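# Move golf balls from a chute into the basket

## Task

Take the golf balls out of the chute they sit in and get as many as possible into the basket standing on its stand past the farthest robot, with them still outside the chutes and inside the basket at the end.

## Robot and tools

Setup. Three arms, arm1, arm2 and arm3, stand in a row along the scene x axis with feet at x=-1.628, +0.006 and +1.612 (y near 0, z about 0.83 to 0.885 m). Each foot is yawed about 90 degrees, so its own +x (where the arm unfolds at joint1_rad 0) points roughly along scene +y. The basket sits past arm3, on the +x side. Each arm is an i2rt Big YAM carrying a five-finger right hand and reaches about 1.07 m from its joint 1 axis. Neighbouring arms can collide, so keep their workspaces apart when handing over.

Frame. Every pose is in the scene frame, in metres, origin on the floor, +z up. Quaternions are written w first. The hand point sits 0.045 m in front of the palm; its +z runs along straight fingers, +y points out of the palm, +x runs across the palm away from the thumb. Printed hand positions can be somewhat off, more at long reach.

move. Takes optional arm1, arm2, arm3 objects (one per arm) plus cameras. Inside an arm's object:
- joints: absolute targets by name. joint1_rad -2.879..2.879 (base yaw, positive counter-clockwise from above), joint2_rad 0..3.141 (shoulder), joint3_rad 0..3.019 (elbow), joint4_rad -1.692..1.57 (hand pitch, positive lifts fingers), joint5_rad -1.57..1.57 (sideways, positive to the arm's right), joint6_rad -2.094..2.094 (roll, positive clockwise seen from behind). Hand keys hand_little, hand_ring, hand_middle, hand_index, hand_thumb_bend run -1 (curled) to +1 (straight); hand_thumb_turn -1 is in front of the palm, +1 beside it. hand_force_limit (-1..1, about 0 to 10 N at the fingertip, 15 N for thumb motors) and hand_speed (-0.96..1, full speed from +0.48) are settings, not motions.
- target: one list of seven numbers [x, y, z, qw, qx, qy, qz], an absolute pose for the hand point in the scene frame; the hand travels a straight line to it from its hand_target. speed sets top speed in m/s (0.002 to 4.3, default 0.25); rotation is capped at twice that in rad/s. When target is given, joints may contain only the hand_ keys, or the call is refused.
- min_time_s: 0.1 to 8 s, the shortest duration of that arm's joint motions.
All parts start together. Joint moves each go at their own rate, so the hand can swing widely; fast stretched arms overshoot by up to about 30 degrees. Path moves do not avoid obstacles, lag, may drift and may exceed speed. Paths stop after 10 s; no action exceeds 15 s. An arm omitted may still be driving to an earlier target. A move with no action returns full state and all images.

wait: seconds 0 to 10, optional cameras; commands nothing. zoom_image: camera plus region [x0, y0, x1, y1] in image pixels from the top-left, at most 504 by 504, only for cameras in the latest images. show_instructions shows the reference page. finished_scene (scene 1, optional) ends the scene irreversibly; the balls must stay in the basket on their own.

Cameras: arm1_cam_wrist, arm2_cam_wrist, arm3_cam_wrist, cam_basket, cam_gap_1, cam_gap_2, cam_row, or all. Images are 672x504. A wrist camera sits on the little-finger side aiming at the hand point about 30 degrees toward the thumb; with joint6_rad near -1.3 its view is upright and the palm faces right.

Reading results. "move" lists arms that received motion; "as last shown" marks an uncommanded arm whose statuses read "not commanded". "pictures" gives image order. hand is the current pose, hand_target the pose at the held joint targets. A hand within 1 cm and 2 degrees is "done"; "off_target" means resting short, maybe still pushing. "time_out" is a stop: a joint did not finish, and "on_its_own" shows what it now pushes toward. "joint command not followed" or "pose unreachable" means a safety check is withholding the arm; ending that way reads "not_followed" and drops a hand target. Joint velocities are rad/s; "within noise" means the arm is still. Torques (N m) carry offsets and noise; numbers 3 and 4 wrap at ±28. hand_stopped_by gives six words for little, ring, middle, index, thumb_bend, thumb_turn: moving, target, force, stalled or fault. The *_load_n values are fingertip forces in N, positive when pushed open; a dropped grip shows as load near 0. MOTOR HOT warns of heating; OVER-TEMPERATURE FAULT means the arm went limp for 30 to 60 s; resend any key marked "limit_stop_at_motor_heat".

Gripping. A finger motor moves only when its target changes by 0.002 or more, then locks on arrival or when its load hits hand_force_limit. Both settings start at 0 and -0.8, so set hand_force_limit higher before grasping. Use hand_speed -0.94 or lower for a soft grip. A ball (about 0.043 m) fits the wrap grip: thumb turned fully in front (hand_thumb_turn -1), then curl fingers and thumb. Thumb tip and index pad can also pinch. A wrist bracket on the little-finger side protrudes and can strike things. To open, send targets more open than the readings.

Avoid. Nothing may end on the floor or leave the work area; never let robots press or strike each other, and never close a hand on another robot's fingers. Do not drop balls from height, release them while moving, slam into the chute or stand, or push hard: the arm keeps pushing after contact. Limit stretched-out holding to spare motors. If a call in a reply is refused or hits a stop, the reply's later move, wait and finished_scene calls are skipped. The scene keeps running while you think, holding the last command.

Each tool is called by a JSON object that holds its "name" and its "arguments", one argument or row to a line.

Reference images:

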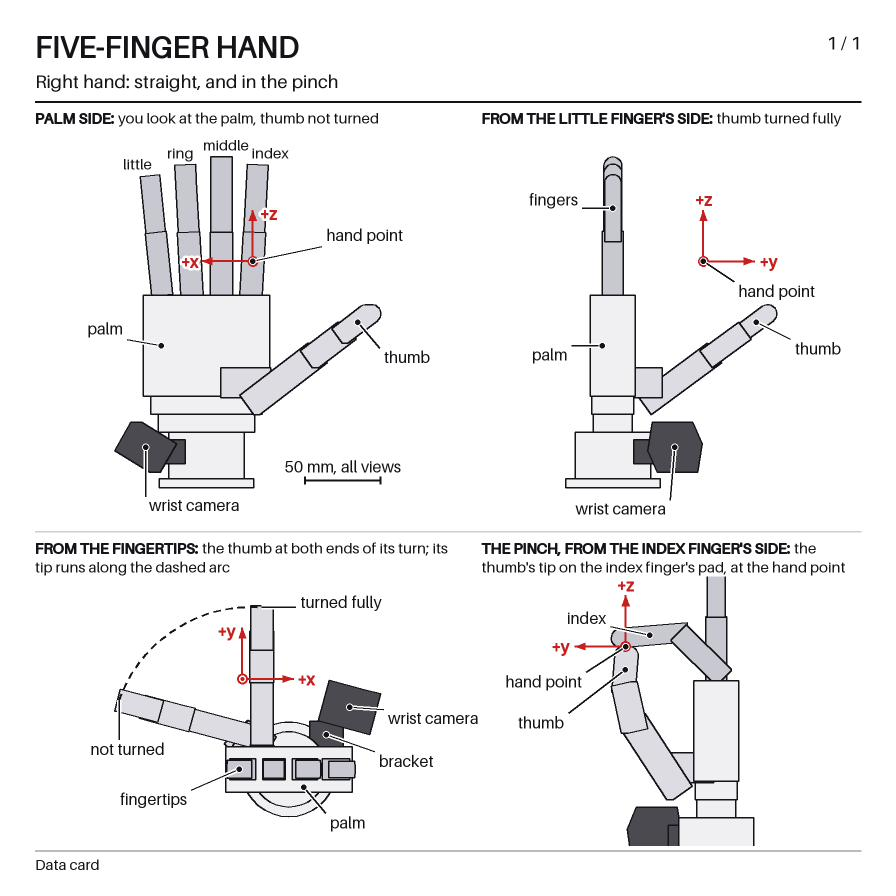

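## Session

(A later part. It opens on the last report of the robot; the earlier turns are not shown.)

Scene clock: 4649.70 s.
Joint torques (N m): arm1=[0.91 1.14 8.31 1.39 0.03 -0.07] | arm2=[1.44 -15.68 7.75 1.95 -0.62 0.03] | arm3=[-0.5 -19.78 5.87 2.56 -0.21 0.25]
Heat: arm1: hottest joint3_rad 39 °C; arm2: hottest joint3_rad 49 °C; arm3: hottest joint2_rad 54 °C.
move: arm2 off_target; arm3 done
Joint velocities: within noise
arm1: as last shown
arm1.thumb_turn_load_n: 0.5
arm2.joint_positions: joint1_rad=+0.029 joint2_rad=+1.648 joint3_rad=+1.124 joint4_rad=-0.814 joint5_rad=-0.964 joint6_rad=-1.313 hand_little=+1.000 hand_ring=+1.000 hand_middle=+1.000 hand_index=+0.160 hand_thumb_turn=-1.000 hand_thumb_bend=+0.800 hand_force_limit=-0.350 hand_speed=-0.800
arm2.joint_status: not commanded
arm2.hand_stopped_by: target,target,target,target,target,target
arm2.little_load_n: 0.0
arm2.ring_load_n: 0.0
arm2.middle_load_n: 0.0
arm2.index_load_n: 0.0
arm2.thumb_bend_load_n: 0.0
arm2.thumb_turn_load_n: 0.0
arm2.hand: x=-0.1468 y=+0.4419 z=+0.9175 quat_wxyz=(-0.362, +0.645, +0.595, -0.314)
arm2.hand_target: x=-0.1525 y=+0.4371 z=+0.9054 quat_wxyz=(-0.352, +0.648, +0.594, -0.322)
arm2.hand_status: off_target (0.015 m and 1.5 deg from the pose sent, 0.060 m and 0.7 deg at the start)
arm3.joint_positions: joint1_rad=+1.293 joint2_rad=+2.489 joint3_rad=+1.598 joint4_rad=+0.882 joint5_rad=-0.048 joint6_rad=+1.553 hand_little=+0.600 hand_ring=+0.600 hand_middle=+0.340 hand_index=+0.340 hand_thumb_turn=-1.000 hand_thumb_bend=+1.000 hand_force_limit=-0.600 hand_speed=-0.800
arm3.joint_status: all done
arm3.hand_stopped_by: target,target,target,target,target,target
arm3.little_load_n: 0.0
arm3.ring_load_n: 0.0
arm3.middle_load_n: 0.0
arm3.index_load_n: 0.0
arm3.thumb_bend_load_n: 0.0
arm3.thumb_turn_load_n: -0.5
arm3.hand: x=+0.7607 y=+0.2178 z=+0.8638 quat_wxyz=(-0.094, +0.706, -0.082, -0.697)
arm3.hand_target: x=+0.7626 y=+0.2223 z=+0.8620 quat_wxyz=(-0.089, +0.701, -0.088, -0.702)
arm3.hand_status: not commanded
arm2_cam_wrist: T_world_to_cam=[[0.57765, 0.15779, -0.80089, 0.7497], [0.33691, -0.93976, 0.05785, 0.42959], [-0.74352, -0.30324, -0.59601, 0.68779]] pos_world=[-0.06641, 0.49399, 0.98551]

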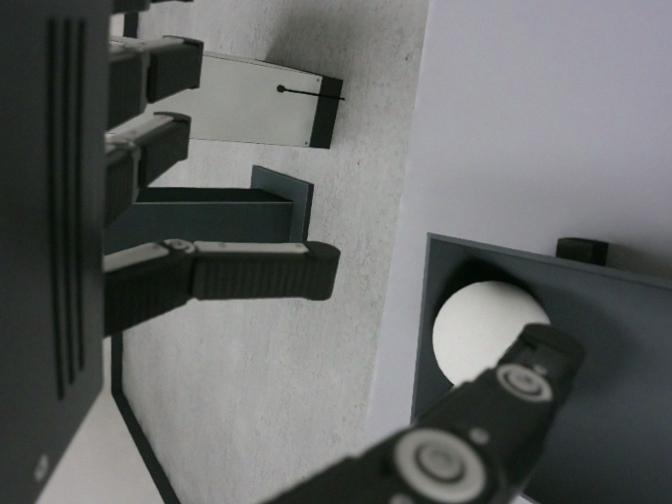

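{"name": "move", "arguments": {
  "arm2": {"target": [-0.1555, 0.438, 0.905, 0.352, -0.6483, -0.5933, 0.3222], "speed": 0.05},
  "cameras": ["arm2_cam_wrist", "cam_gap_2"]
}}

Scene clock: 4717.80 s.
Joint torques (N m): arm1=[0.85 1.14 8.29 1.39 0.03 -0.07] | arm2=[1.03 -15.74 7.75 1.83 -0.56 0.11] | arm3=[-0.5 -19.84 5.96 2.59 -0.22 0.26]
Heat: arm1: hottest joint3_rad 39 °C; arm2: hottest joint3_rad 48 °C; arm3: hottest joint2_rad 55 °C.
move: arm2 off_target
Joint velocities: within noise
arm1, arm3: as last shown
arm1.thumb_turn_load_n: 0.0
arm2.joint_positions: joint1_rad=+0.034 joint2_rad=+1.648 joint3_rad=+1.124 joint4_rad=-0.804 joint5_rad=-0.964 joint6_rad=-1.303 hand_little=+1.000 hand_ring=+1.000 hand_middle=+1.000 hand_index=+0.160 hand_thumb_turn=-1.000 hand_thumb_bend=+0.800 hand_force_limit=-0.350 hand_speed=-0.800
arm2.joint_status: not commanded
arm2.hand_stopped_by: target,target,target,target,target,target
arm2.little_load_n: 0.0
arm2.ring_load_n: 0.0
arm2.middle_load_n: 0.0
arm2.index_load_n: 0.5
arm2.thumb_bend_load_n: -0.5
arm2.thumb_turn_load_n: 0.0
arm2.hand: x=-0.1492 y=+0.4426 z=+0.9179 quat_wxyz=(-0.362, +0.645, +0.594, -0.314)
arm2.hand_target: x=-0.1549 y=+0.4377 z=+0.9054 quat_wxyz=(-0.352, +0.649, +0.593, -0.322)
arm2.hand_status: off_target (0.015 m and 1.5 deg from the pose sent, 0.016 m and 1.5 deg at the start)
arm3.thumb_turn_load_n: 0.0
arm2_cam_wrist: T_world_to_cam=[[0.57666, 0.1573, -0.8017, 0.75213], [0.33574, -0.94023, 0.05702, 0.43198], [-0.74481, -0.30204, -0.59501, 0.6848]] pos_world=[-0.06871, 0.49468, 0.98581]

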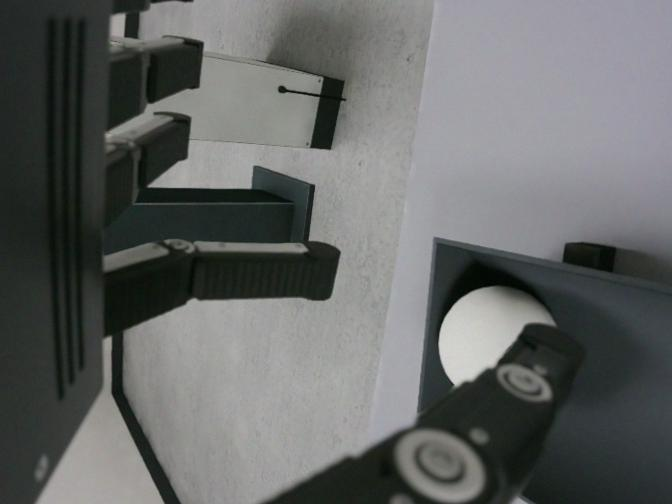

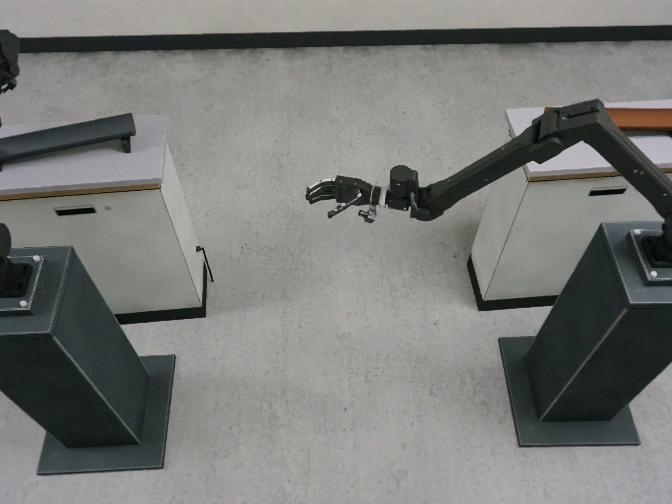

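{"name": "zoom_image", "arguments": {
  "camera": "arm2_cam_wrist",
  "region": [400, 210, 640, 450]
}}

Scaled by 2.100 from the camera's image (finer frame: 960x720).

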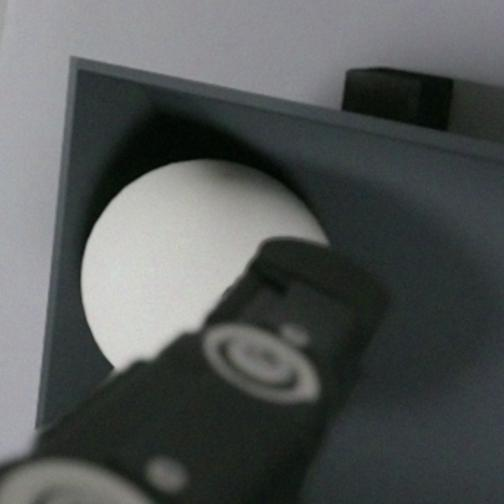

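{"name": "move", "arguments": {
  "arm2": {"target": [-0.1445, 0.4375, 0.895, 0.352, -0.6483, -0.5933, 0.3222], "speed": 0.05, "joints": {"hand_index": 0.3, "hand_thumb_bend": 0.7}},
  "cameras": ["arm2_cam_wrist"]
}}

{"name": "zoom_image", "arguments": {
  "camera": "arm2_cam_wrist",
  "region": [160, 150, 560, 450]
}}

Scene clock: 4808.40 s.
Joint torques (N m): arm1=[0.91 1.14 8.32 1.37 0.04 -0.07] | arm2=[-0.32 -15.74 7.68 1.47 -0.83 -0.18] | arm3=[-0.5 -19.9 5.98 2.59 -0.21 0.26]
Heat: arm1: hottest joint3_rad 39 °C; arm2: hottest joint3_rad 47 °C; arm3: hottest joint2_rad 54 °C.
move: arm2 off_target
Joint velocities: within noise
arm1, arm3: as last shown
arm2.joint_positions: joint1_rad=+0.034 joint2_rad=+1.664 joint3_rad=+1.116 joint4_rad=-0.804 joint5_rad=-0.964 joint6_rad=-1.321 hand_little=+1.000 hand_ring=+1.000 hand_middle=+1.000 hand_index=+0.300 hand_thumb_turn=-1.000 hand_thumb_bend=+0.700 hand_force_limit=-0.350 hand_speed=-0.800
arm2.joint_status: all done
arm2.hand_stopped_by: target,target,target,target,target,target
arm2.little_load_n: 0.0
arm2.ring_load_n: 0.0
arm2.middle_load_n: 0.0
arm2.index_load_n: 0.0
arm2.thumb_bend_load_n: 0.5
arm2.thumb_turn_load_n: 0.0
arm2.hand: x=-0.1487 y=+0.4397 z=+0.9082 quat_wxyz=(-0.357, +0.644, +0.597, -0.317)
arm2.hand_target: x=-0.1446 y=+0.4371 z=+0.8953 quat_wxyz=(-0.352, +0.648, +0.594, -0.322)
arm2.hand_status: off_target (0.014 m and 1.0 deg from the pose sent, 0.024 m and 1.5 deg at the start)
arm3.little_load_n: -0.5
arm2_cam_wrist: T_world_to_cam=[[0.57741, 0.15714, -0.80119, 0.74419], [0.34526, -0.93624, 0.0652, 0.42184], [-0.73986, -0.31427, -0.59485, 0.68449]] pos_world=[-0.06892, 0.49311, 0.9759]

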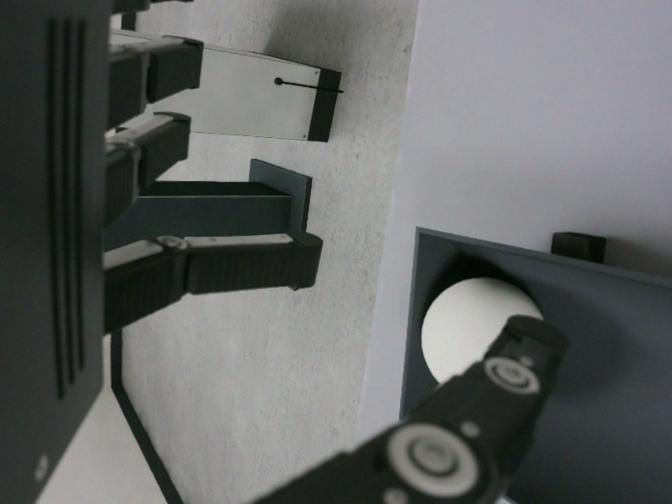

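Scaled by 1.260 from the camera's image (finer frame: 960x720).

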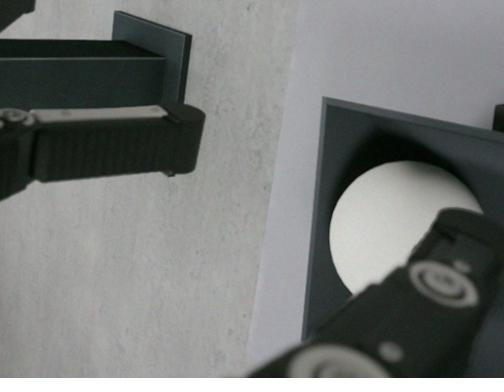

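{"name": "move", "arguments": {
  "arm2": {"target": [-0.136, 0.4365, 0.885, 0.352, -0.6483, -0.5933, 0.3222], "speed": 0.05},
  "cameras": ["arm2_cam_wrist"]
}}

{"name": "zoom_image", "arguments": {
  "camera": "arm2_cam_wrist",
  "region": [160, 150, 560, 450]
}}

Scene clock: 4849.23 s.
Joint torques (N m): arm1=[0.85 1.14 8.31 1.39 0.03 -0.06] | arm2=[-0.67 -15.62 7.42 1.31 -0.96 -0.15] | arm3=[-0.56 -19.84 5.97 2.59 -0.21 0.26]
Heat: arm1: hottest joint3_rad 39 °C; arm2: hottest joint3_rad 46 °C; arm3: hottest joint2_rad 54 °C.
move: arm2 off_target
Joint velocities: within noise
arm1.joint_positions: joint1_rad=+0.177 joint2_rad=+0.642 joint3_rad=+1.456 joint4_rad=-1.154 joint5_rad=+0.156 joint6_rad=-1.149 hand_little=+1.000 hand_ring=+1.000 hand_middle=+1.000 hand_index=+1.000 hand_thumb_turn=+1.000 hand_thumb_bend=+1.000 hand_force_limit=+0.000 hand_speed=-0.800
arm1.joint_status: not commanded
arm1.hand_stopped_by: target,target,target,target,target,target
arm1.little_load_n: 0.0
arm1.ring_load_n: 0.0
arm1.middle_load_n: 0.0
arm1.index_load_n: 0.0
arm1.thumb_bend_load_n: 0.0
arm1.thumb_turn_load_n: 0.5
arm1.hand: x=-1.6157 y=+0.2370 z=+1.4382 quat_wxyz=(-0.484, +0.658, +0.482, +0.317)
arm1.hand_target: x=-1.6154 y=+0.2352 z=+1.4505 quat_wxyz=(-0.495, +0.652, +0.476, +0.321)
arm1.hand_status: not commanded
arm2.joint_positions: joint1_rad=+0.019 joint2_rad=+1.679 joint3_rad=+1.107 joint4_rad=-0.804 joint5_rad=-0.964 joint6_rad=-1.352 hand_little=+1.000 hand_ring=+1.000 hand_middle=+1.000 hand_index=+0.300 hand_thumb_turn=-1.000 hand_thumb_bend=+0.700 hand_force_limit=-0.350 hand_speed=-0.800
arm2.joint_status: not commanded
arm2.hand_stopped_by: target,target,target,target,target,target
arm2.little_load_n: 0.0
arm2.ring_load_n: 0.0
arm2.middle_load_n: 0.0
arm2.index_load_n: 0.0
arm2.thumb_bend_load_n: 0.0
arm2.thumb_turn_load_n: 0.0
arm2.hand: x=-0.1411 y=+0.4389 z=+0.8976 quat_wxyz=(-0.356, +0.644, +0.598, -0.316)
arm2.hand_target: x=-0.1361 y=+0.4360 z=+0.8852 quat_wxyz=(-0.352, +0.649, +0.593, -0.322)
arm2.hand_status: off_target (0.014 m and 1.1 deg from the pose sent, 0.027 m and 1.0 deg at the start)
arm3: as last shown
arm3.little_load_n: 0.0
arm3.thumb_turn_load_n: -0.5
arm2_cam_wrist: T_world_to_cam=[[0.57998, 0.15887, -0.79899, 0.7291], [0.3467, -0.93568, 0.06562, 0.41873], [-0.73717, -0.31507, -0.59776, 0.68697]] pos_world=[-0.06162, 0.49241, 0.96571]

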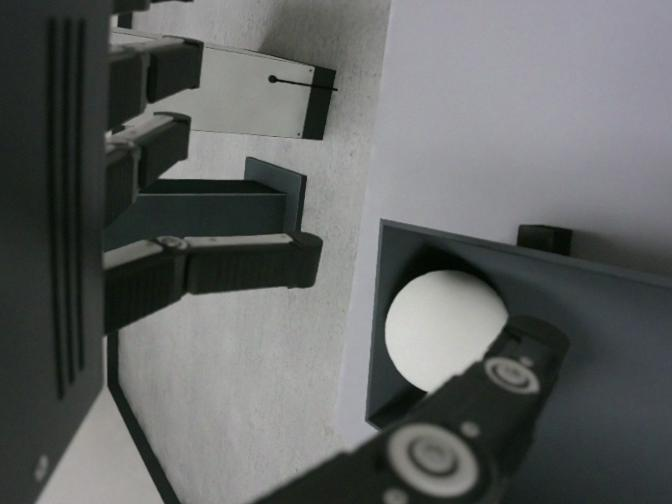

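Scaled by 1.260 from the camera's image (finer frame: 960x720).

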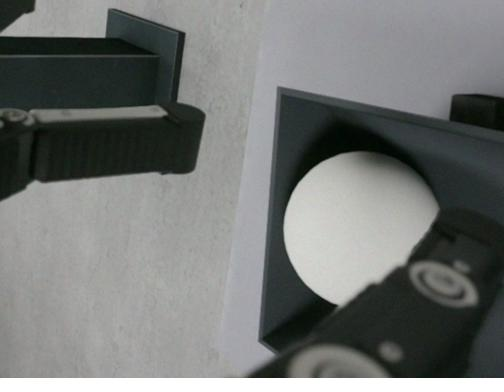

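{"name": "move", "arguments": {
  "arm2": {"target": [-0.1335, 0.438, 0.865, 0.352, -0.6483, -0.5933, 0.3222], "speed": 0.05},
  "cameras": ["arm2_cam_wrist"]
}}

{"name": "zoom_image", "arguments": {
  "camera": "arm2_cam_wrist",
  "region": [160, 150, 560, 450]
}}

Scene clock: 4876.33 s.
Joint torques (N m): arm1=[0.85 1.14 8.32 1.37 0.03 -0.07] | arm2=[0.03 -16.56 7.3 1.69 -0.97 -0.17] | arm3=[-0.5 -19.96 5.97 2.61 -0.21 0.26]
Heat: arm1: hottest joint3_rad 39 °C; arm2: hottest joint3_rad 46 °C; arm3: hottest joint2_rad 54 °C.
move: arm2 off_target
Joint velocities: within noise
arm1, arm3: as last shown
arm1.thumb_turn_load_n: 0.0
arm2.joint_positions: joint1_rad=+0.014 joint2_rad=+1.716 joint3_rad=+1.091 joint4_rad=-0.772 joint5_rad=-0.966 joint6_rad=-1.362 hand_little=+1.000 hand_ring=+1.000 hand_middle=+1.000 hand_index=+0.300 hand_thumb_turn=-1.000 hand_thumb_bend=+0.700 hand_force_limit=-0.350 hand_speed=-0.800
arm2.joint_status: not commanded
arm2.hand_stopped_by: target,target,target,target,target,target
arm2.little_load_n: 0.0
arm2.ring_load_n: 0.0
arm2.middle_load_n: 0.0
arm2.index_load_n: 0.0
arm2.thumb_bend_load_n: 0.0
arm2.thumb_turn_load_n: 0.0
arm2.hand: x=-0.1393 y=+0.4380 z=+0.8768 quat_wxyz=(-0.353, +0.646, +0.597, -0.320)
arm2.hand_target: x=-0.1338 y=+0.4373 z=+0.8655 quat_wxyz=(-0.352, +0.648, +0.593, -0.322)
arm2.hand_status: off_target (0.013 m and 0.6 deg from the pose sent, 0.034 m and 1.1 deg at the start)
arm3.index_load_n: -0.5
arm2_cam_wrist: T_world_to_cam=[[0.57973, 0.15101, -0.8007, 0.71649], [0.34839, -0.93426, 0.07604, 0.40903], [-0.73658, -0.32304, -0.59423, 0.67602]] pos_world=[-0.05993, 0.49232, 0.9443]

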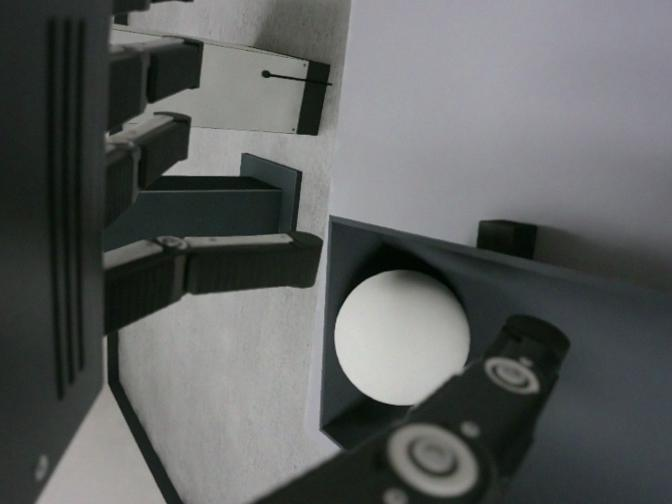

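Scaled by 1.260 from the camera's image (finer frame: 960x720).

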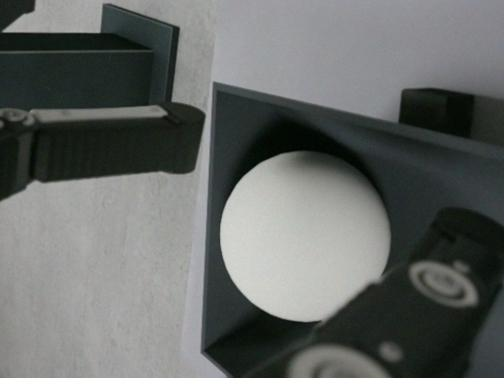

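{"name": "move", "arguments": {
  "arm2": {"target": [-0.131, 0.441, 0.856, 0.352, -0.6483, -0.5933, 0.3222], "speed": 0.05},
  "cameras": ["arm2_cam_wrist"]
}}

{"name": "zoom_image", "arguments": {
  "camera": "arm2_cam_wrist",
  "region": [160, 150, 560, 450]
}}

Scene clock: 4895.50 s.
Joint torques (N m): arm1=[0.85 1.2 8.29 1.39 0.04 -0.07] | arm2=[-0.79 -16.09 7.41 1.72 -0.97 -0.14] | arm3=[-0.56 -19.84 5.98 2.59 -0.21 0.26]
Heat: arm1: hottest joint3_rad 39 °C; arm2: hottest joint3_rad 46 °C; arm3: hottest joint2_rad 54 °C.
move: arm2 off_target
Joint velocities: within noise
arm1, arm3: as last shown
arm2.joint_positions: joint1_rad=+0.008 joint2_rad=+1.737 joint3_rad=+1.091 joint4_rad=-0.763 joint5_rad=-0.967 joint6_rad=-1.375 hand_little=+1.000 hand_ring=+1.000 hand_middle=+1.000 hand_index=+0.300 hand_thumb_turn=-1.000 hand_thumb_bend=+0.700 hand_force_limit=-0.350 hand_speed=-0.800
arm2.joint_status: not commanded
arm2.hand_stopped_by: target,target,target,target,target,target
arm2.little_load_n: 0.0
arm2.ring_load_n: 0.0
arm2.middle_load_n: -0.5
arm2.index_load_n: 0.0
arm2.thumb_bend_load_n: 0.0
arm2.thumb_turn_load_n: 0.0
arm2.hand: x=-0.1366 y=+0.4398 z=+0.8674 quat_wxyz=(-0.352, +0.646, +0.597, -0.321)
arm2.hand_target: x=-0.1312 y=+0.4403 z=+0.8564 quat_wxyz=(-0.352, +0.648, +0.594, -0.323)
arm2.hand_status: off_target (0.013 m and 0.6 deg from the pose sent, 0.023 m and 0.6 deg at the start)
arm3.index_load_n: 0.0
arm3.thumb_turn_load_n: 0.0
arm2_cam_wrist: T_world_to_cam=[[0.57937, 0.1499, -0.80116, 0.70796], [0.34937, -0.93374, 0.07794, 0.40875], [-0.7364, -0.32505, -0.59335, 0.67307]] pos_world=[-0.05733, 0.49432, 0.9347]

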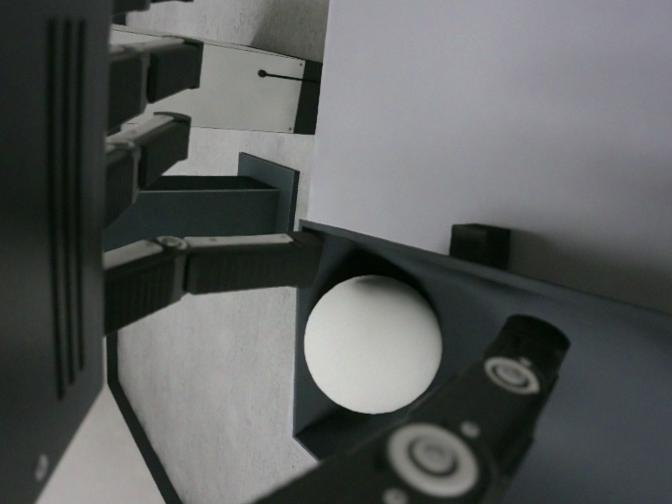

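Scaled by 1.260 from the camera's image (finer frame: 960x720).

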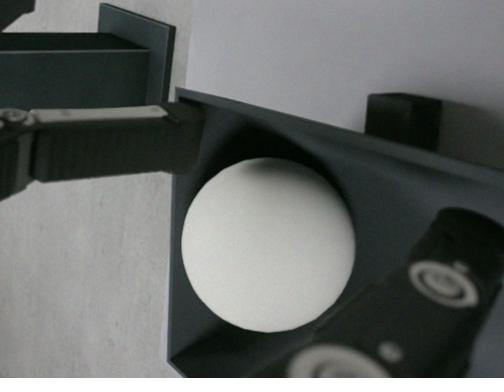

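{"name": "move", "arguments": {
  "arm2": {"target": [-0.1335, 0.441, 0.846, 0.352, -0.6483, -0.5933, 0.3222], "speed": 0.05},
  "cameras": ["arm2_cam_wrist"]
}}

{"name": "zoom_image", "arguments": {
  "camera": "arm2_cam_wrist",
  "region": [160, 150, 560, 450]
}}

Scene clock: 4909.53 s.
Joint torques (N m): arm1=[0.91 1.2 8.31 1.37 0.03 -0.07] | arm2=[-0.03 -15.21 6.69 2.09 -0.66 -0.06] | arm3=[-0.5 -19.84 5.97 2.59 -0.21 0.26]
Heat: arm1: hottest joint3_rad 39 °C; arm2: hottest joint3_rad 47 °C; arm3: hottest joint2_rad 54 °C.
move: arm2 off_target
Joint velocities: within noise
arm1, arm3: as last shown
arm2.joint_positions: joint1_rad=+0.008 joint2_rad=+1.742 joint3_rad=+1.090 joint4_rad=-0.737 joint5_rad=-0.973 joint6_rad=-1.375 hand_little=+1.000 hand_ring=+1.000 hand_middle=+1.000 hand_index=+0.300 hand_thumb_turn=-1.000 hand_thumb_bend=+0.700 hand_force_limit=-0.350 hand_speed=-0.800
arm2.joint_status: not commanded
arm2.hand_stopped_by: target,target,target,target,target,target
arm2.little_load_n: 0.0
arm2.ring_load_n: -0.5
arm2.middle_load_n: 0.0
arm2.index_load_n: -1.0
arm2.thumb_bend_load_n: 0.5
arm2.thumb_turn_load_n: 1.0
arm2.hand: x=-0.1378 y=+0.4445 z=+0.8658 quat_wxyz=(-0.360, +0.641, +0.599, -0.317)
arm2.hand_target: x=-0.1336 y=+0.4403 z=+0.8469 quat_wxyz=(-0.352, +0.648, +0.593, -0.322)
arm2.hand_status: off_target (0.021 m and 1.5 deg from the pose sent, 0.022 m and 0.6 deg at the start)
arm2_cam_wrist: T_world_to_cam=[[0.57394, 0.1662, -0.80186, 0.6992], [0.35054, -0.9348, 0.05715, 0.43225], [-0.74008, -0.31389, -0.59478, 0.66857]] pos_world=[-0.05802, 0.49772, 0.93361]

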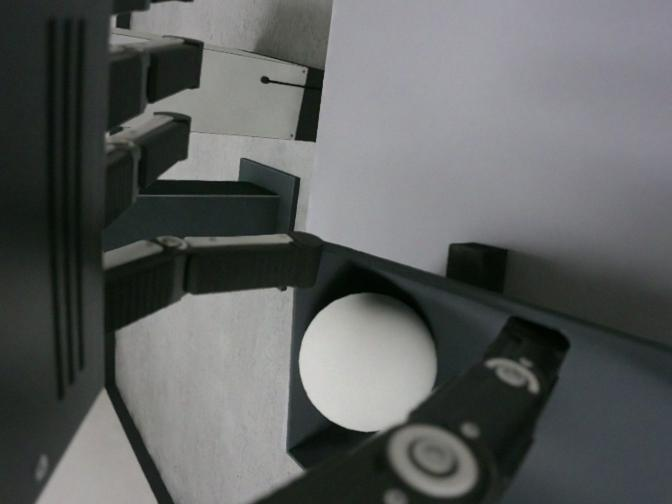

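Scaled by 1.260 from the camera's image (finer frame: 960x720).

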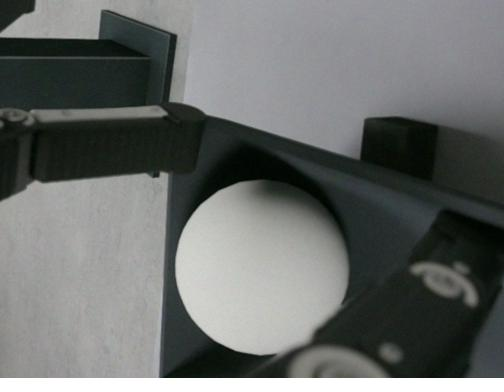

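{"name": "move", "arguments": {
  "arm2": {"target": [-0.133, 0.438, 0.88, 0.352, -0.6483, -0.5933, 0.3222], "speed": 0.05, "joints": {"hand_thumb_turn": -0.6}}
}}

{"name": "move", "arguments": {
  "arm2": {"target": [-0.1335, 0.4415, 0.857, 0.352, -0.6483, -0.5933, 0.3222], "speed": 0.05},
  "cameras": ["arm2_cam_wrist"]
}}

{"name": "zoom_image", "arguments": {
  "camera": "arm2_cam_wrist",
  "region": [160, 150, 560, 450]
}}

Scene clock: 4946.90 s.
Joint torques (N m): arm1=[0.79 1.2 8.29 1.37 0.03 -0.07] | arm2=[-0.44 -19.25 8.66 0.77 -0.63 -0.04] | arm3=[-0.5 -19.84 5.97 2.59 -0.22 0.26]
Heat: arm1: hottest joint3_rad 39 °C; arm2: hottest joint3_rad 46 °C; arm3: hottest joint2_rad 54 °C.
move: arm2 done
Joint velocities: within noise
arm1, arm3: as last shown
arm2.joint_positions: joint1_rad=+0.008 joint2_rad=+1.728 joint3_rad=+1.090 joint4_rad=-0.787 joint5_rad=-0.973 joint6_rad=-1.375 hand_little=+1.000 hand_ring=+1.000 hand_middle=+1.000 hand_index=+0.300 hand_thumb_turn=-0.600 hand_thumb_bend=+0.700 hand_force_limit=-0.350 hand_speed=-0.800
arm2.joint_status: all done
arm2.hand_stopped_by: target,target,target,target,target,target
arm2.little_load_n: 0.0
arm2.ring_load_n: 0.0
arm2.middle_load_n: 0.0
arm2.index_load_n: 0.0
arm2.thumb_bend_load_n: 0.0
arm2.thumb_turn_load_n: 0.0
arm2.hand: x=-0.1373 y=+0.4341 z=+0.8718 quat_wxyz=(-0.348, +0.647, +0.594, -0.328)
arm2.hand_target: x=-0.1331 y=+0.4381 z=+0.8794 quat_wxyz=(-0.352, +0.648, +0.593, -0.322)
arm2.hand_status: done (0.010 m and 0.8 deg from the pose sent, 0.016 m and 1.5 deg at the start)
arm3.thumb_turn_load_n: -0.5
pictures: none

Scene clock: 4947.93 s.
Joint torques (N m): arm1=[0.85 1.14 8.31 1.39 0.03 -0.07] | arm2=[-0.15 -16.32 7.58 1.62 -0.62 -0.04] | arm3=[-0.56 -19.9 5.97 2.58 -0.22 0.25]
Heat: arm1: hottest joint3_rad 39 °C; arm2: hottest joint3_rad 46 °C; arm3: hottest joint2_rad 54 °C.
move: arm2 off_target
Joint velocities: within noise
arm1: as last shown
arm2.joint_positions: joint1_rad=+0.008 joint2_rad=+1.734 joint3_rad=+1.090 joint4_rad=-0.757 joint5_rad=-0.973 joint6_rad=-1.375 hand_little=+1.000 hand_ring=+1.000 hand_middle=+1.000 hand_index=+0.300 hand_thumb_turn=-0.600 hand_thumb_bend=+0.700 hand_force_limit=-0.350 hand_speed=-0.800
arm2.joint_status: not commanded
arm2.hand_stopped_by: target,target,target,target,target,target
arm2.little_load_n: 0.0
arm2.ring_load_n: 0.0
arm2.middle_load_n: 0.0
arm2.index_load_n: 0.0
arm2.thumb_bend_load_n: 0.0
arm2.thumb_turn_load_n: 0.0
arm2.hand: x=-0.1376 y=+0.4406 z=+0.8691 quat_wxyz=(-0.356, +0.643, +0.597, -0.321)
arm2.hand_target: x=-0.1335 y=+0.4410 z=+0.8575 quat_wxyz=(-0.352, +0.648, +0.593, -0.322)
arm2.hand_status: off_target (0.013 m and 0.9 deg from the pose sent, 0.017 m and 0.8 deg at the start)
arm3.joint_positions: joint1_rad=+1.293 joint2_rad=+2.489 joint3_rad=+1.598 joint4_rad=+0.882 joint5_rad=-0.048 joint6_rad=+1.553 hand_little=+0.600 hand_ring=+0.600 hand_middle=+0.340 hand_index=+0.340 hand_thumb_turn=-1.000 hand_thumb_bend=+1.000 hand_force_limit=-0.600 hand_speed=-0.800
arm3.joint_status: not commanded
arm3.hand_stopped_by: target,target,target,target,target,target
arm3.little_load_n: 0.0
arm3.ring_load_n: 0.0
arm3.middle_load_n: 0.0
arm3.index_load_n: 0.0
arm3.thumb_bend_load_n: -0.5
arm3.thumb_turn_load_n: 0.0
arm3.hand: x=+0.7607 y=+0.2178 z=+0.8638 quat_wxyz=(-0.094, +0.706, -0.082, -0.697)
arm3.hand_target: x=+0.7626 y=+0.2223 z=+0.8620 quat_wxyz=(-0.089, +0.701, -0.088, -0.702)
arm3.hand_status: not commanded
arm2_cam_wrist: T_world_to_cam=[[0.57423, 0.15644, -0.80361, 0.70828], [0.35067, -0.93397, 0.06875, 0.418], [-0.73979, -0.32128, -0.59117, 0.6696]] pos_world=[-0.05792, 0.49472, 0.93629]

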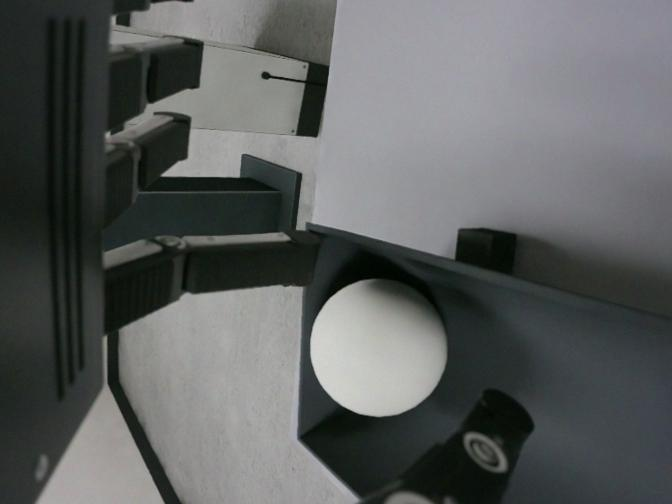

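Scaled by 1.260 from the camera's image (finer frame: 960x720).

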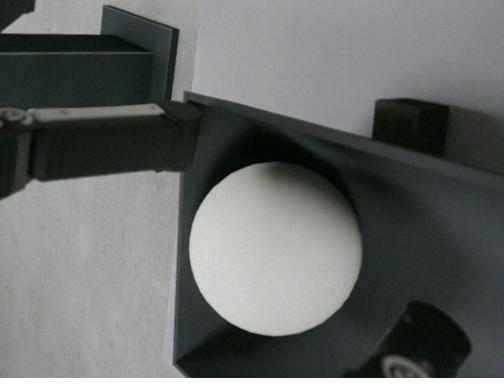

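{"name": "move", "arguments": {
  "arm2": {"target": [-0.1335, 0.441, 0.847, 0.352, -0.6483, -0.5933, 0.3222], "speed": 0.05},
  "cameras": ["arm2_cam_wrist"]
}}

{"name": "zoom_image", "arguments": {
  "camera": "arm2_cam_wrist",
  "region": [160, 150, 560, 450]
}}

Scene clock: 4965.97 s.
Joint torques (N m): arm1=[0.85 1.08 8.31 1.37 0.03 -0.07] | arm2=[-0.21 -15.44 6.71 1.98 -0.57 -0.09] | arm3=[-0.5 -19.9 5.98 2.58 -0.21 0.26]
Heat: arm1: hottest joint3_rad 39 °C; arm2: hottest joint3_rad 46 °C; arm3: hottest joint2_rad 54 °C.
move: arm2 off_target
Joint velocities: within noise
arm1, arm3: as last shown
arm2.joint_positions: joint1_rad=+0.008 joint2_rad=+1.743 joint3_rad=+1.090 joint4_rad=-0.737 joint5_rad=-0.973 joint6_rad=-1.375 hand_little=+1.000 hand_ring=+1.000 hand_middle=+1.000 hand_index=+0.300 hand_thumb_turn=-0.600 hand_thumb_bend=+0.700 hand_force_limit=-0.350 hand_speed=-0.800
arm2.joint_status: not commanded
arm2.hand_stopped_by: target,target,target,target,target,target
arm2.little_load_n: 0.0
arm2.ring_load_n: 0.0
arm2.middle_load_n: 0.0
arm2.index_load_n: 0.0
arm2.thumb_bend_load_n: 0.0
arm2.thumb_turn_load_n: 0.0
arm2.hand: x=-0.1378 y=+0.4443 z=+0.8651 quat_wxyz=(-0.359, +0.641, +0.599, -0.318)
arm2.hand_target: x=-0.1334 y=+0.4402 z=+0.8473 quat_wxyz=(-0.352, +0.648, +0.593, -0.322)
arm2.hand_status: off_target (0.019 m and 1.5 deg from the pose sent, 0.022 m and 0.9 deg at the start)
arm3.thumb_bend_load_n: 0.0
arm2_cam_wrist: T_world_to_cam=[[0.57397, 0.16499, -0.80208, 0.69937], [0.35057, -0.9347, 0.0586, 0.4309], [-0.74004, -0.31482, -0.59433, 0.66815]] pos_world=[-0.05802, 0.49772, 0.9328]

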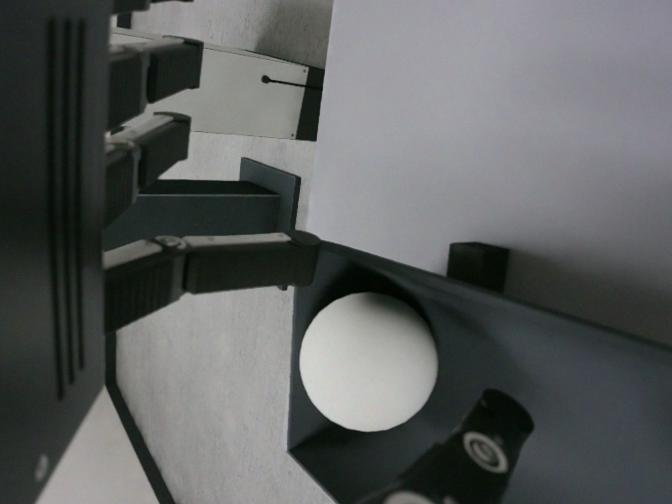

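Scaled by 1.260 from the camera's image (finer frame: 960x720).

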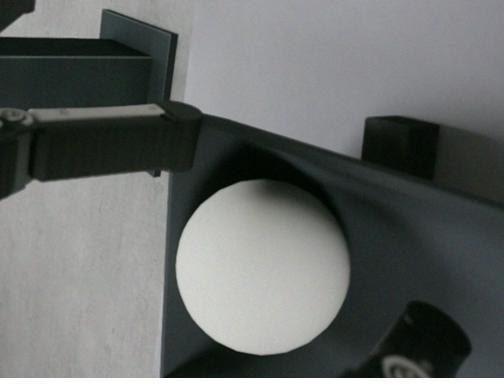

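{"name": "move", "arguments": {
  "arm2": {"target": [-0.140, 0.436, 0.885, 0.352, -0.6483, -0.5933, 0.3222], "speed": 0.05}
}}

{"name": "move", "arguments": {
  "arm2": {"target": [-0.138, 0.4385, 0.857, 0.352, -0.6483, -0.5933, 0.3222], "speed": 0.05},
  "cameras": ["arm2_cam_wrist"]
}}

{"name": "zoom_image", "arguments": {
  "camera": "arm2_cam_wrist",
  "region": [160, 150, 560, 450]
}}

Scene clock: 5000.17 s.
Joint torques (N m): arm1=[0.73 1.2 8.31 1.37 0.03 -0.08] | arm2=[1.03 -18.61 8.39 0.66 -0.51 0.03] | arm3=[-0.56 -19.84 5.97 2.61 -0.21 0.26]
Heat: arm1: hottest joint3_rad 39 °C; arm2: hottest joint3_rad 45 °C; arm3: hottest joint2_rad 54 °C.
move: arm2 done
Joint velocities: within noise
arm1, arm3: as last shown
arm1.index_load_n: 0.5
arm2.joint_positions: joint1_rad=+0.008 joint2_rad=+1.710 joint3_rad=+1.090 joint4_rad=-0.777 joint5_rad=-0.973 joint6_rad=-1.359 hand_little=+1.000 hand_ring=+1.000 hand_middle=+1.000 hand_index=+0.300 hand_thumb_turn=-0.600 hand_thumb_bend=+0.700 hand_force_limit=-0.350 hand_speed=-0.800
arm2.joint_status: not commanded
arm2.hand_stopped_by: target,target,target,target,target,target
arm2.little_load_n: 0.0
arm2.ring_load_n: 0.0
arm2.middle_load_n: 0.0
arm2.index_load_n: 0.0
arm2.thumb_bend_load_n: 0.0
arm2.thumb_turn_load_n: 0.0
arm2.hand: x=-0.1377 y=+0.4373 z=+0.8800 quat_wxyz=(-0.355, +0.647, +0.593, -0.322)
arm2.hand_target: x=-0.1400 y=+0.4359 z=+0.8852 quat_wxyz=(-0.352, +0.649, +0.593, -0.322)
arm2.hand_status: done (0.006 m and 0.4 deg from the pose sent, 0.022 m and 1.5 deg at the start)
pictures: none

Scene clock: 5001.33 s.
Joint torques (N m): arm1=[0.85 1.14 8.28 1.37 0.03 -0.07] | arm2=[0.5 -15.97 7.08 1.78 -0.53 -0.05] | arm3=[-0.56 -19.9 5.97 2.58 -0.21 0.26]
Heat: arm1: hottest joint3_rad 39 °C; arm2: hottest joint3_rad 45 °C; arm3: hottest joint2_rad 54 °C.
move: arm2 off_target
Joint velocities: within noise
arm1.joint_positions: joint1_rad=+0.177 joint2_rad=+0.642 joint3_rad=+1.456 joint4_rad=-1.154 joint5_rad=+0.156 joint6_rad=-1.149 hand_little=+1.000 hand_ring=+1.000 hand_middle=+1.000 hand_index=+1.000 hand_thumb_turn=+1.000 hand_thumb_bend=+1.000 hand_force_limit=+0.000 hand_speed=-0.800
arm1.joint_status: not commanded
arm1.hand_stopped_by: target,target,target,target,target,target
arm1.little_load_n: 0.0
arm1.ring_load_n: 0.0
arm1.middle_load_n: 0.0
arm1.index_load_n: 0.0
arm1.thumb_bend_load_n: 0.0
arm1.thumb_turn_load_n: 0.0
arm1.hand: x=-1.6157 y=+0.2370 z=+1.4382 quat_wxyz=(-0.484, +0.658, +0.482, +0.317)
arm1.hand_target: x=-1.6154 y=+0.2352 z=+1.4505 quat_wxyz=(-0.495, +0.652, +0.476, +0.321)
arm1.hand_status: not commanded
arm2.joint_positions: joint1_rad=+0.008 joint2_rad=+1.728 joint3_rad=+1.084 joint4_rad=-0.740 joint5_rad=-0.973 joint6_rad=-1.359 hand_little=+1.000 hand_ring=+1.000 hand_middle=+1.000 hand_index=+0.300 hand_thumb_turn=-0.600 hand_thumb_bend=+0.700 hand_force_limit=-0.350 hand_speed=-0.800
arm2.joint_status: not commanded
arm2.hand_stopped_by: target,target,target,target,target,target
arm2.little_load_n: 0.0
arm2.ring_load_n: 0.0
arm2.middle_load_n: 0.0
arm2.index_load_n: 0.0
arm2.thumb_bend_load_n: 0.0
arm2.thumb_turn_load_n: 0.0
arm2.hand: x=-0.1380 y=+0.4414 z=+0.8702 quat_wxyz=(-0.359, +0.645, +0.595, -0.319)
arm2.hand_target: x=-0.1379 y=+0.4380 z=+0.8573 quat_wxyz=(-0.352, +0.648, +0.593, -0.322)
arm2.hand_status: off_target (0.014 m and 1.0 deg from the pose sent, 0.023 m and 0.4 deg at the start)
arm3: as last shown
arm2_cam_wrist: T_world_to_cam=[[0.57415, 0.15476, -0.80399, 0.71035], [0.34279, -0.9372, 0.06439, 0.42287], [-0.74354, -0.31257, -0.59114, 0.66585]] pos_world=[-0.05772, 0.4945, 0.93749]

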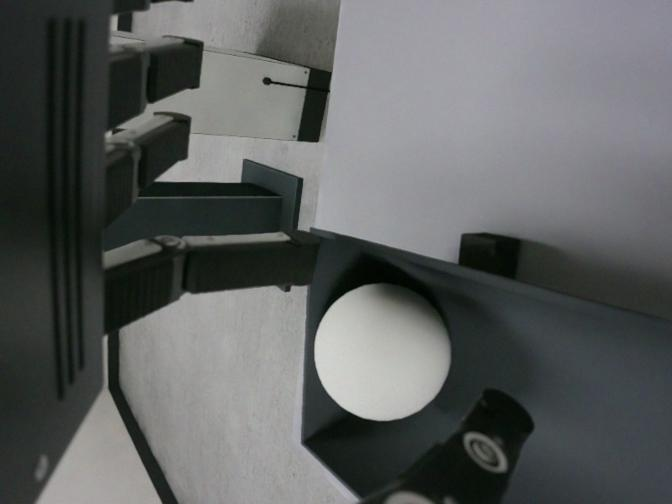

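Scaled by 1.260 from the camera's image (finer frame: 960x720).

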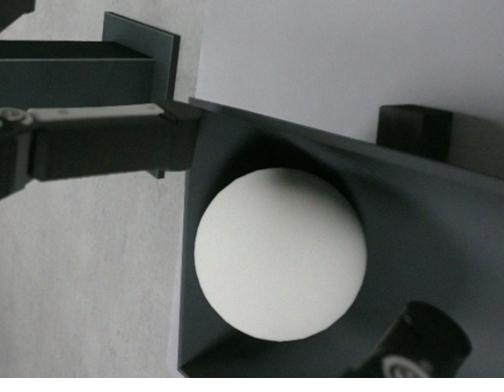

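{"name": "move", "arguments": {
  "arm2": {"target": [-0.145, 0.4335, 0.875, 0.352, -0.6483, -0.5933, 0.3222], "speed": 0.05}
}}

{"name": "move", "arguments": {
  "arm2": {"target": [-0.145, 0.4345, 0.857, 0.352, -0.6483, -0.5933, 0.3222], "speed": 0.05},
  "cameras": ["arm2_cam_wrist"]
}}

{"name": "zoom_image", "arguments": {
  "camera": "arm2_cam_wrist",
  "region": [160, 150, 560, 450]
}}

Scene clock: 5016.83 s.
Joint torques (N m): arm1=[0.85 1.2 8.31 1.37 0.04 -0.07] | arm2=[1.26 -19.66 7.09 1.09 -0.52 0.06] | arm3=[-0.62 -19.9 5.98 2.59 -0.21 0.26]
Heat: arm1: hottest joint3_rad 39 °C; arm2: hottest joint3_rad 45 °C; arm3: hottest joint2_rad 54 °C.
move: arm2 done
Joint velocities: within noise
arm1, arm3: as last shown
arm2.joint_positions: joint1_rad=+0.013 joint2_rad=+1.723 joint3_rad=+1.084 joint4_rad=-0.740 joint5_rad=-0.972 joint6_rad=-1.342 hand_little=+1.000 hand_ring=+1.000 hand_middle=+1.000 hand_index=+0.300 hand_thumb_turn=-0.600 hand_thumb_bend=+0.700 hand_force_limit=-0.350 hand_speed=-0.800
arm2.joint_status: not commanded
arm2.hand_stopped_by: target,target,target,target,target,target
arm2.little_load_n: 0.0
arm2.ring_load_n: 0.0
arm2.middle_load_n: 0.0
arm2.index_load_n: 0.0
arm2.thumb_bend_load_n: 0.0
arm2.thumb_turn_load_n: 0.0
arm2.hand: x=-0.1401 y=+0.4402 z=+0.8725 quat_wxyz=(-0.357, +0.648, +0.592, -0.321)
arm2.hand_target: x=-0.1452 y=+0.4335 z=+0.8748 quat_wxyz=(-0.352, +0.648, +0.593, -0.323)
arm2.hand_status: done (0.009 m and 0.6 deg from the pose sent, 0.012 m and 1.0 deg at the start)
arm3.thumb_turn_load_n: -0.5
pictures: none

Scene clock: 5017.80 s.
Joint torques (N m): arm1=[0.85 1.14 8.31 1.4 0.03 -0.07] | arm2=[1.49 -16.67 6.98 1.8 -0.5 0.06] | arm3=[-0.56 -19.9 6 2.59 -0.21 0.26]
Heat: arm1: hottest joint3_rad 39 °C; arm2: hottest joint3_rad 45 °C; arm3: hottest joint2_rad 54 °C.
move: arm2 off_target
Joint velocities: within noise
arm1, arm3: as last shown
arm2.joint_positions: joint1_rad=+0.013 joint2_rad=+1.723 joint3_rad=+1.070 joint4_rad=-0.711 joint5_rad=-0.972 joint6_rad=-1.342 hand_little=+1.000 hand_ring=+1.000 hand_middle=+1.000 hand_index=+0.300 hand_thumb_turn=-0.600 hand_thumb_bend=+0.700 hand_force_limit=-0.350 hand_speed=-0.800
arm2.joint_status: not commanded
arm2.hand_stopped_by: target,target,target,target,target,target
arm2.little_load_n: 0.0
arm2.ring_load_n: 0.0
arm2.middle_load_n: 0.0
arm2.index_load_n: 0.0
arm2.thumb_bend_load_n: 0.0
arm2.thumb_turn_load_n: 0.0
arm2.hand: x=-0.1402 y=+0.4406 z=+0.8683 quat_wxyz=(-0.362, +0.645, +0.594, -0.316)
arm2.hand_target: x=-0.1449 y=+0.4345 z=+0.8575 quat_wxyz=(-0.352, +0.648, +0.594, -0.322)
arm2.hand_status: off_target (0.014 m and 1.4 deg from the pose sent, 0.017 m and 0.6 deg at the start)
arm3.thumb_turn_load_n: 0.0
arm2_cam_wrist: T_world_to_cam=[[0.57448, 0.15659, -0.8034, 0.70895], [0.33803, -0.93931, 0.05864, 0.42829], [-0.74546, -0.30526, -0.59254, 0.66045]] pos_world=[-0.05971, 0.49289, 0.9358]

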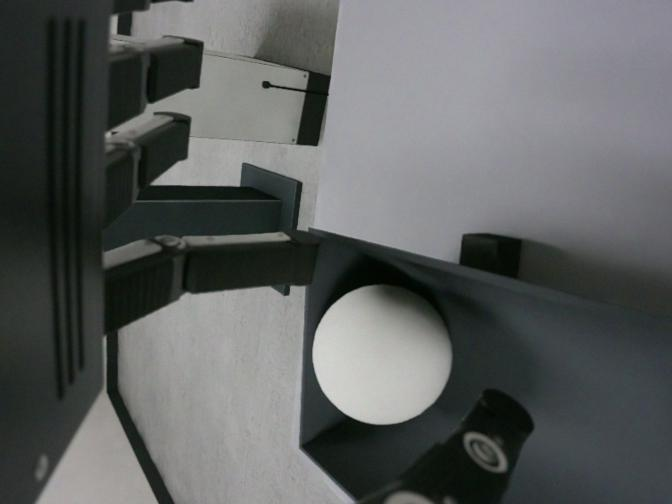

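Scaled by 1.260 from the camera's image (finer frame: 960x720).

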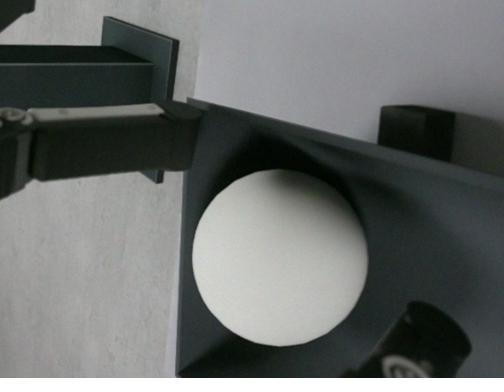

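{"name": "move", "arguments": {
  "arm2": {"target": [-0.144, 0.430, 0.862, 0.352, -0.6483, -0.5933, 0.3222], "speed": 0.05}
}}

{"name": "move", "arguments": {
  "arm2": {"target": [-0.144, 0.432, 0.852, 0.352, -0.6483, -0.5933, 0.3222], "speed": 0.05},
  "cameras": ["arm2_cam_wrist"]
}}

{"name": "zoom_image", "arguments": {
  "camera": "arm2_cam_wrist",
  "region": [160, 150, 560, 450]
}}

Scene clock: 5027.33 s.
Joint torques (N m): arm1=[0.85 1.14 8.32 1.39 0.03 -0.07] | arm2=[0.91 -17.96 7.01 1.24 -0.51 0.03] | arm3=[-0.62 -19.84 5.97 2.61 -0.21 0.26]
Heat: arm1: hottest joint3_rad 39 °C; arm2: hottest joint3_rad 45 °C; arm3: hottest joint2_rad 54 °C.
move: arm2 done
Joint velocities: within noise
arm1, arm3: as last shown
arm1.thumb_bend_load_n: -0.5
arm2.joint_positions: joint1_rad=+0.013 joint2_rad=+1.723 joint3_rad=+1.061 joint4_rad=-0.711 joint5_rad=-0.970 joint6_rad=-1.342 hand_little=+1.000 hand_ring=+1.000 hand_middle=+1.000 hand_index=+0.300 hand_thumb_turn=-0.600 hand_thumb_bend=+0.700 hand_force_limit=-0.350 hand_speed=-0.800
arm2.joint_status: not commanded
arm2.hand_stopped_by: target,target,target,target,target,target
arm2.little_load_n: 0.0
arm2.ring_load_n: 0.0
arm2.middle_load_n: 0.0
arm2.index_load_n: 0.0
arm2.thumb_bend_load_n: 0.0
arm2.thumb_turn_load_n: -0.5
arm2.hand: x=-0.1399 y=+0.4364 z=+0.8653 quat_wxyz=(-0.358, +0.647, +0.593, -0.318)
arm2.hand_target: x=-0.1437 y=+0.4299 z=+0.8619 quat_wxyz=(-0.352, +0.649, +0.594, -0.322)
arm2.hand_status: done (0.008 m and 0.9 deg from the pose sent, 0.013 m and 1.4 deg at the start)
arm3.thumb_turn_load_n: -0.5
pictures: none

Scene clock: 5028.30 s.
Joint torques (N m): arm1=[0.85 1.08 8.32 1.4 0.03 -0.07] | arm2=[1.32 -16.38 6.72 1.83 -0.56 0.03] | arm3=[-0.56 -19.84 5.96 2.58 -0.21 0.26]
Heat: arm1: hottest joint3_rad 39 °C; arm2: hottest joint3_rad 45 °C; arm3: hottest joint2_rad 54 °C.
move: arm2 off_target
Joint velocities: within noise
arm1, arm3: as last shown
arm1.thumb_bend_load_n: 0.0
arm1.thumb_turn_load_n: -0.5
arm2.joint_positions: joint1_rad=+0.013 joint2_rad=+1.723 joint3_rad=+1.061 joint4_rad=-0.700 joint5_rad=-0.970 joint6_rad=-1.342 hand_little=+1.000 hand_ring=+1.000 hand_middle=+1.000 hand_index=+0.300 hand_thumb_turn=-0.600 hand_thumb_bend=+0.700 hand_force_limit=-0.350 hand_speed=-0.800
arm2.joint_status: not commanded
arm2.hand_stopped_by: target,target,target,target,target,target
arm2.little_load_n: 0.0
arm2.ring_load_n: 0.0
arm2.middle_load_n: 0.0
arm2.index_load_n: 0.0
arm2.thumb_bend_load_n: 0.0
arm2.thumb_turn_load_n: 0.5
arm2.hand: x=-0.1400 y=+0.4388 z=+0.8653 quat_wxyz=(-0.362, +0.645, +0.595, -0.315)
arm2.hand_target: x=-0.1438 y=+0.4316 z=+0.8524 quat_wxyz=(-0.352, +0.648, +0.593, -0.322)
arm2.hand_status: off_target (0.015 m and 1.5 deg from the pose sent, 0.015 m and 0.9 deg at the start)
arm3.ring_load_n: 0.5
arm2_cam_wrist: T_world_to_cam=[[0.57568, 0.15767, -0.80233, 0.70541], [0.33768, -0.93949, 0.05766, 0.42767], [-0.74469, -0.30413, -0.59409, 0.65932]] pos_world=[-0.05951, 0.49109, 0.933]

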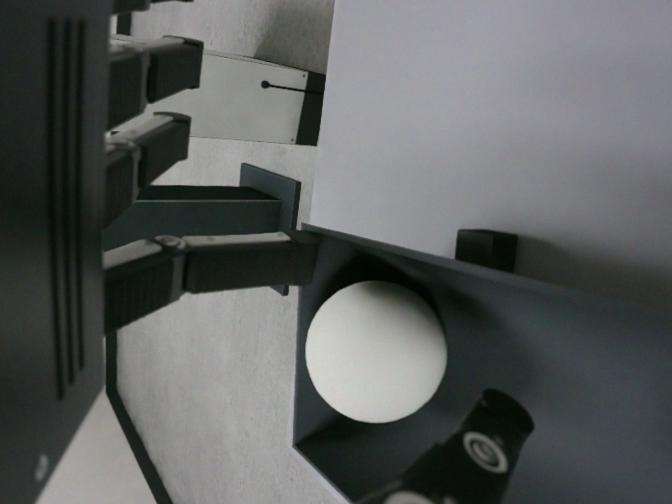

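Scaled by 1.260 from the camera's image (finer frame: 960x720).

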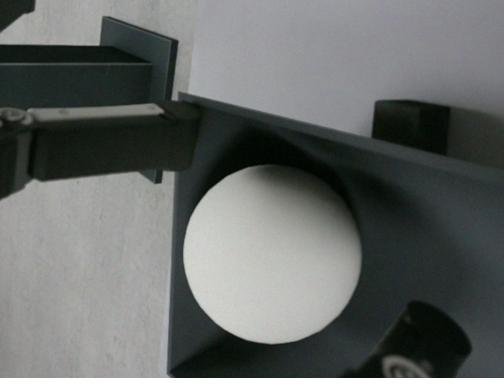

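{"name": "move", "arguments": {
  "arm2": {"target": [-0.144, 0.4315, 0.843, 0.352, -0.6483, -0.5933, 0.3222], "speed": 0.05},
  "cameras": ["arm2_cam_wrist"]
}}

{"name": "zoom_image", "arguments": {
  "camera": "arm2_cam_wrist",
  "region": [160, 150, 560, 450]
}}

Scene clock: 5042.73 s.
Joint torques (N m): arm1=[0.85 1.2 8.29 1.39 0.03 -0.07] | arm2=[1.2 -16.15 6.76 1.72 -0.56 0.01] | arm3=[-0.56 -19.84 5.97 2.58 -0.21 0.26]
Heat: arm1: hottest joint3_rad 39 °C; arm2: hottest joint3_rad 44 °C; arm3: hottest joint2_rad 54 °C.
move: arm2 off_target
Joint velocities: within noise
arm1: as last shown
arm1.thumb_turn_load_n: 0.0
arm2.joint_positions: joint1_rad=+0.013 joint2_rad=+1.734 joint3_rad=+1.048 joint4_rad=-0.677 joint5_rad=-0.970 joint6_rad=-1.342 hand_little=+1.000 hand_ring=+1.000 hand_middle=+1.000 hand_index=+0.300 hand_thumb_turn=-0.600 hand_thumb_bend=+0.700 hand_force_limit=-0.350 hand_speed=-0.800
arm2.joint_status: not commanded
arm2.hand_stopped_by: target,target,target,target,target,target
arm2.little_load_n: 0.0
arm2.ring_load_n: -0.5
arm2.middle_load_n: 0.0
arm2.index_load_n: -0.5
arm2.thumb_bend_load_n: 0.0
arm2.thumb_turn_load_n: 0.0
arm2.hand: x=-0.1401 y=+0.4373 z=+0.8571 quat_wxyz=(-0.362, +0.645, +0.595, -0.315)
arm2.hand_target: x=-0.1438 y=+0.4311 z=+0.8436 quat_wxyz=(-0.352, +0.648, +0.593, -0.322)
arm2.hand_status: off_target (0.016 m and 1.5 deg from the pose sent, 0.024 m and 1.5 deg at the start)
arm3.joint_positions: joint1_rad=+1.293 joint2_rad=+2.489 joint3_rad=+1.598 joint4_rad=+0.882 joint5_rad=-0.048 joint6_rad=+1.553 hand_little=+0.600 hand_ring=+0.600 hand_middle=+0.340 hand_index=+0.340 hand_thumb_turn=-1.000 hand_thumb_bend=+1.000 hand_force_limit=-0.600 hand_speed=-0.800
arm3.joint_status: not commanded
arm3.hand_stopped_by: target,target,target,target,target,target
arm3.little_load_n: 0.0
arm3.ring_load_n: 0.0
arm3.middle_load_n: 0.0
arm3.index_load_n: 0.0
arm3.thumb_bend_load_n: 0.0
arm3.thumb_turn_load_n: -0.5
arm3.hand: x=+0.7607 y=+0.2178 z=+0.8638 quat_wxyz=(-0.094, +0.706, -0.082, -0.697)
arm3.hand_target: x=+0.7626 y=+0.2223 z=+0.8620 quat_wxyz=(-0.089, +0.701, -0.088, -0.702)
arm3.hand_status: not commanded
arm2_cam_wrist: T_world_to_cam=[[0.57568, 0.15767, -0.80233, 0.69912], [0.33768, -0.93949, 0.05766, 0.42677], [-0.74469, -0.30413, -0.59409, 0.65392]] pos_world=[-0.05961, 0.48959, 0.9248]

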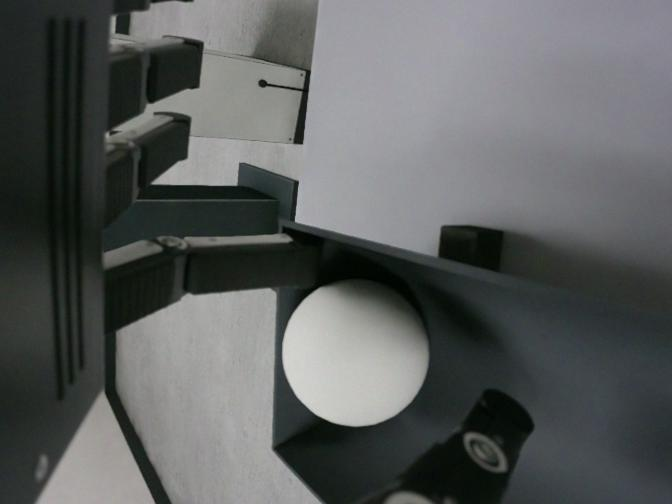

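Scaled by 1.260 from the camera's image (finer frame: 960x720).

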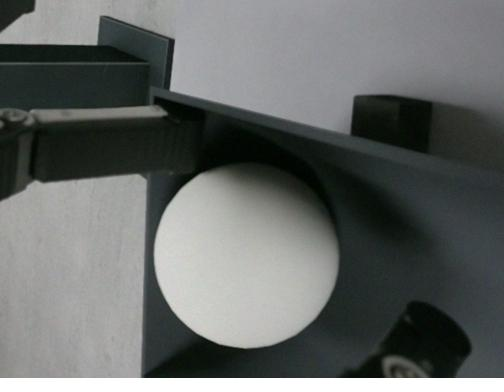

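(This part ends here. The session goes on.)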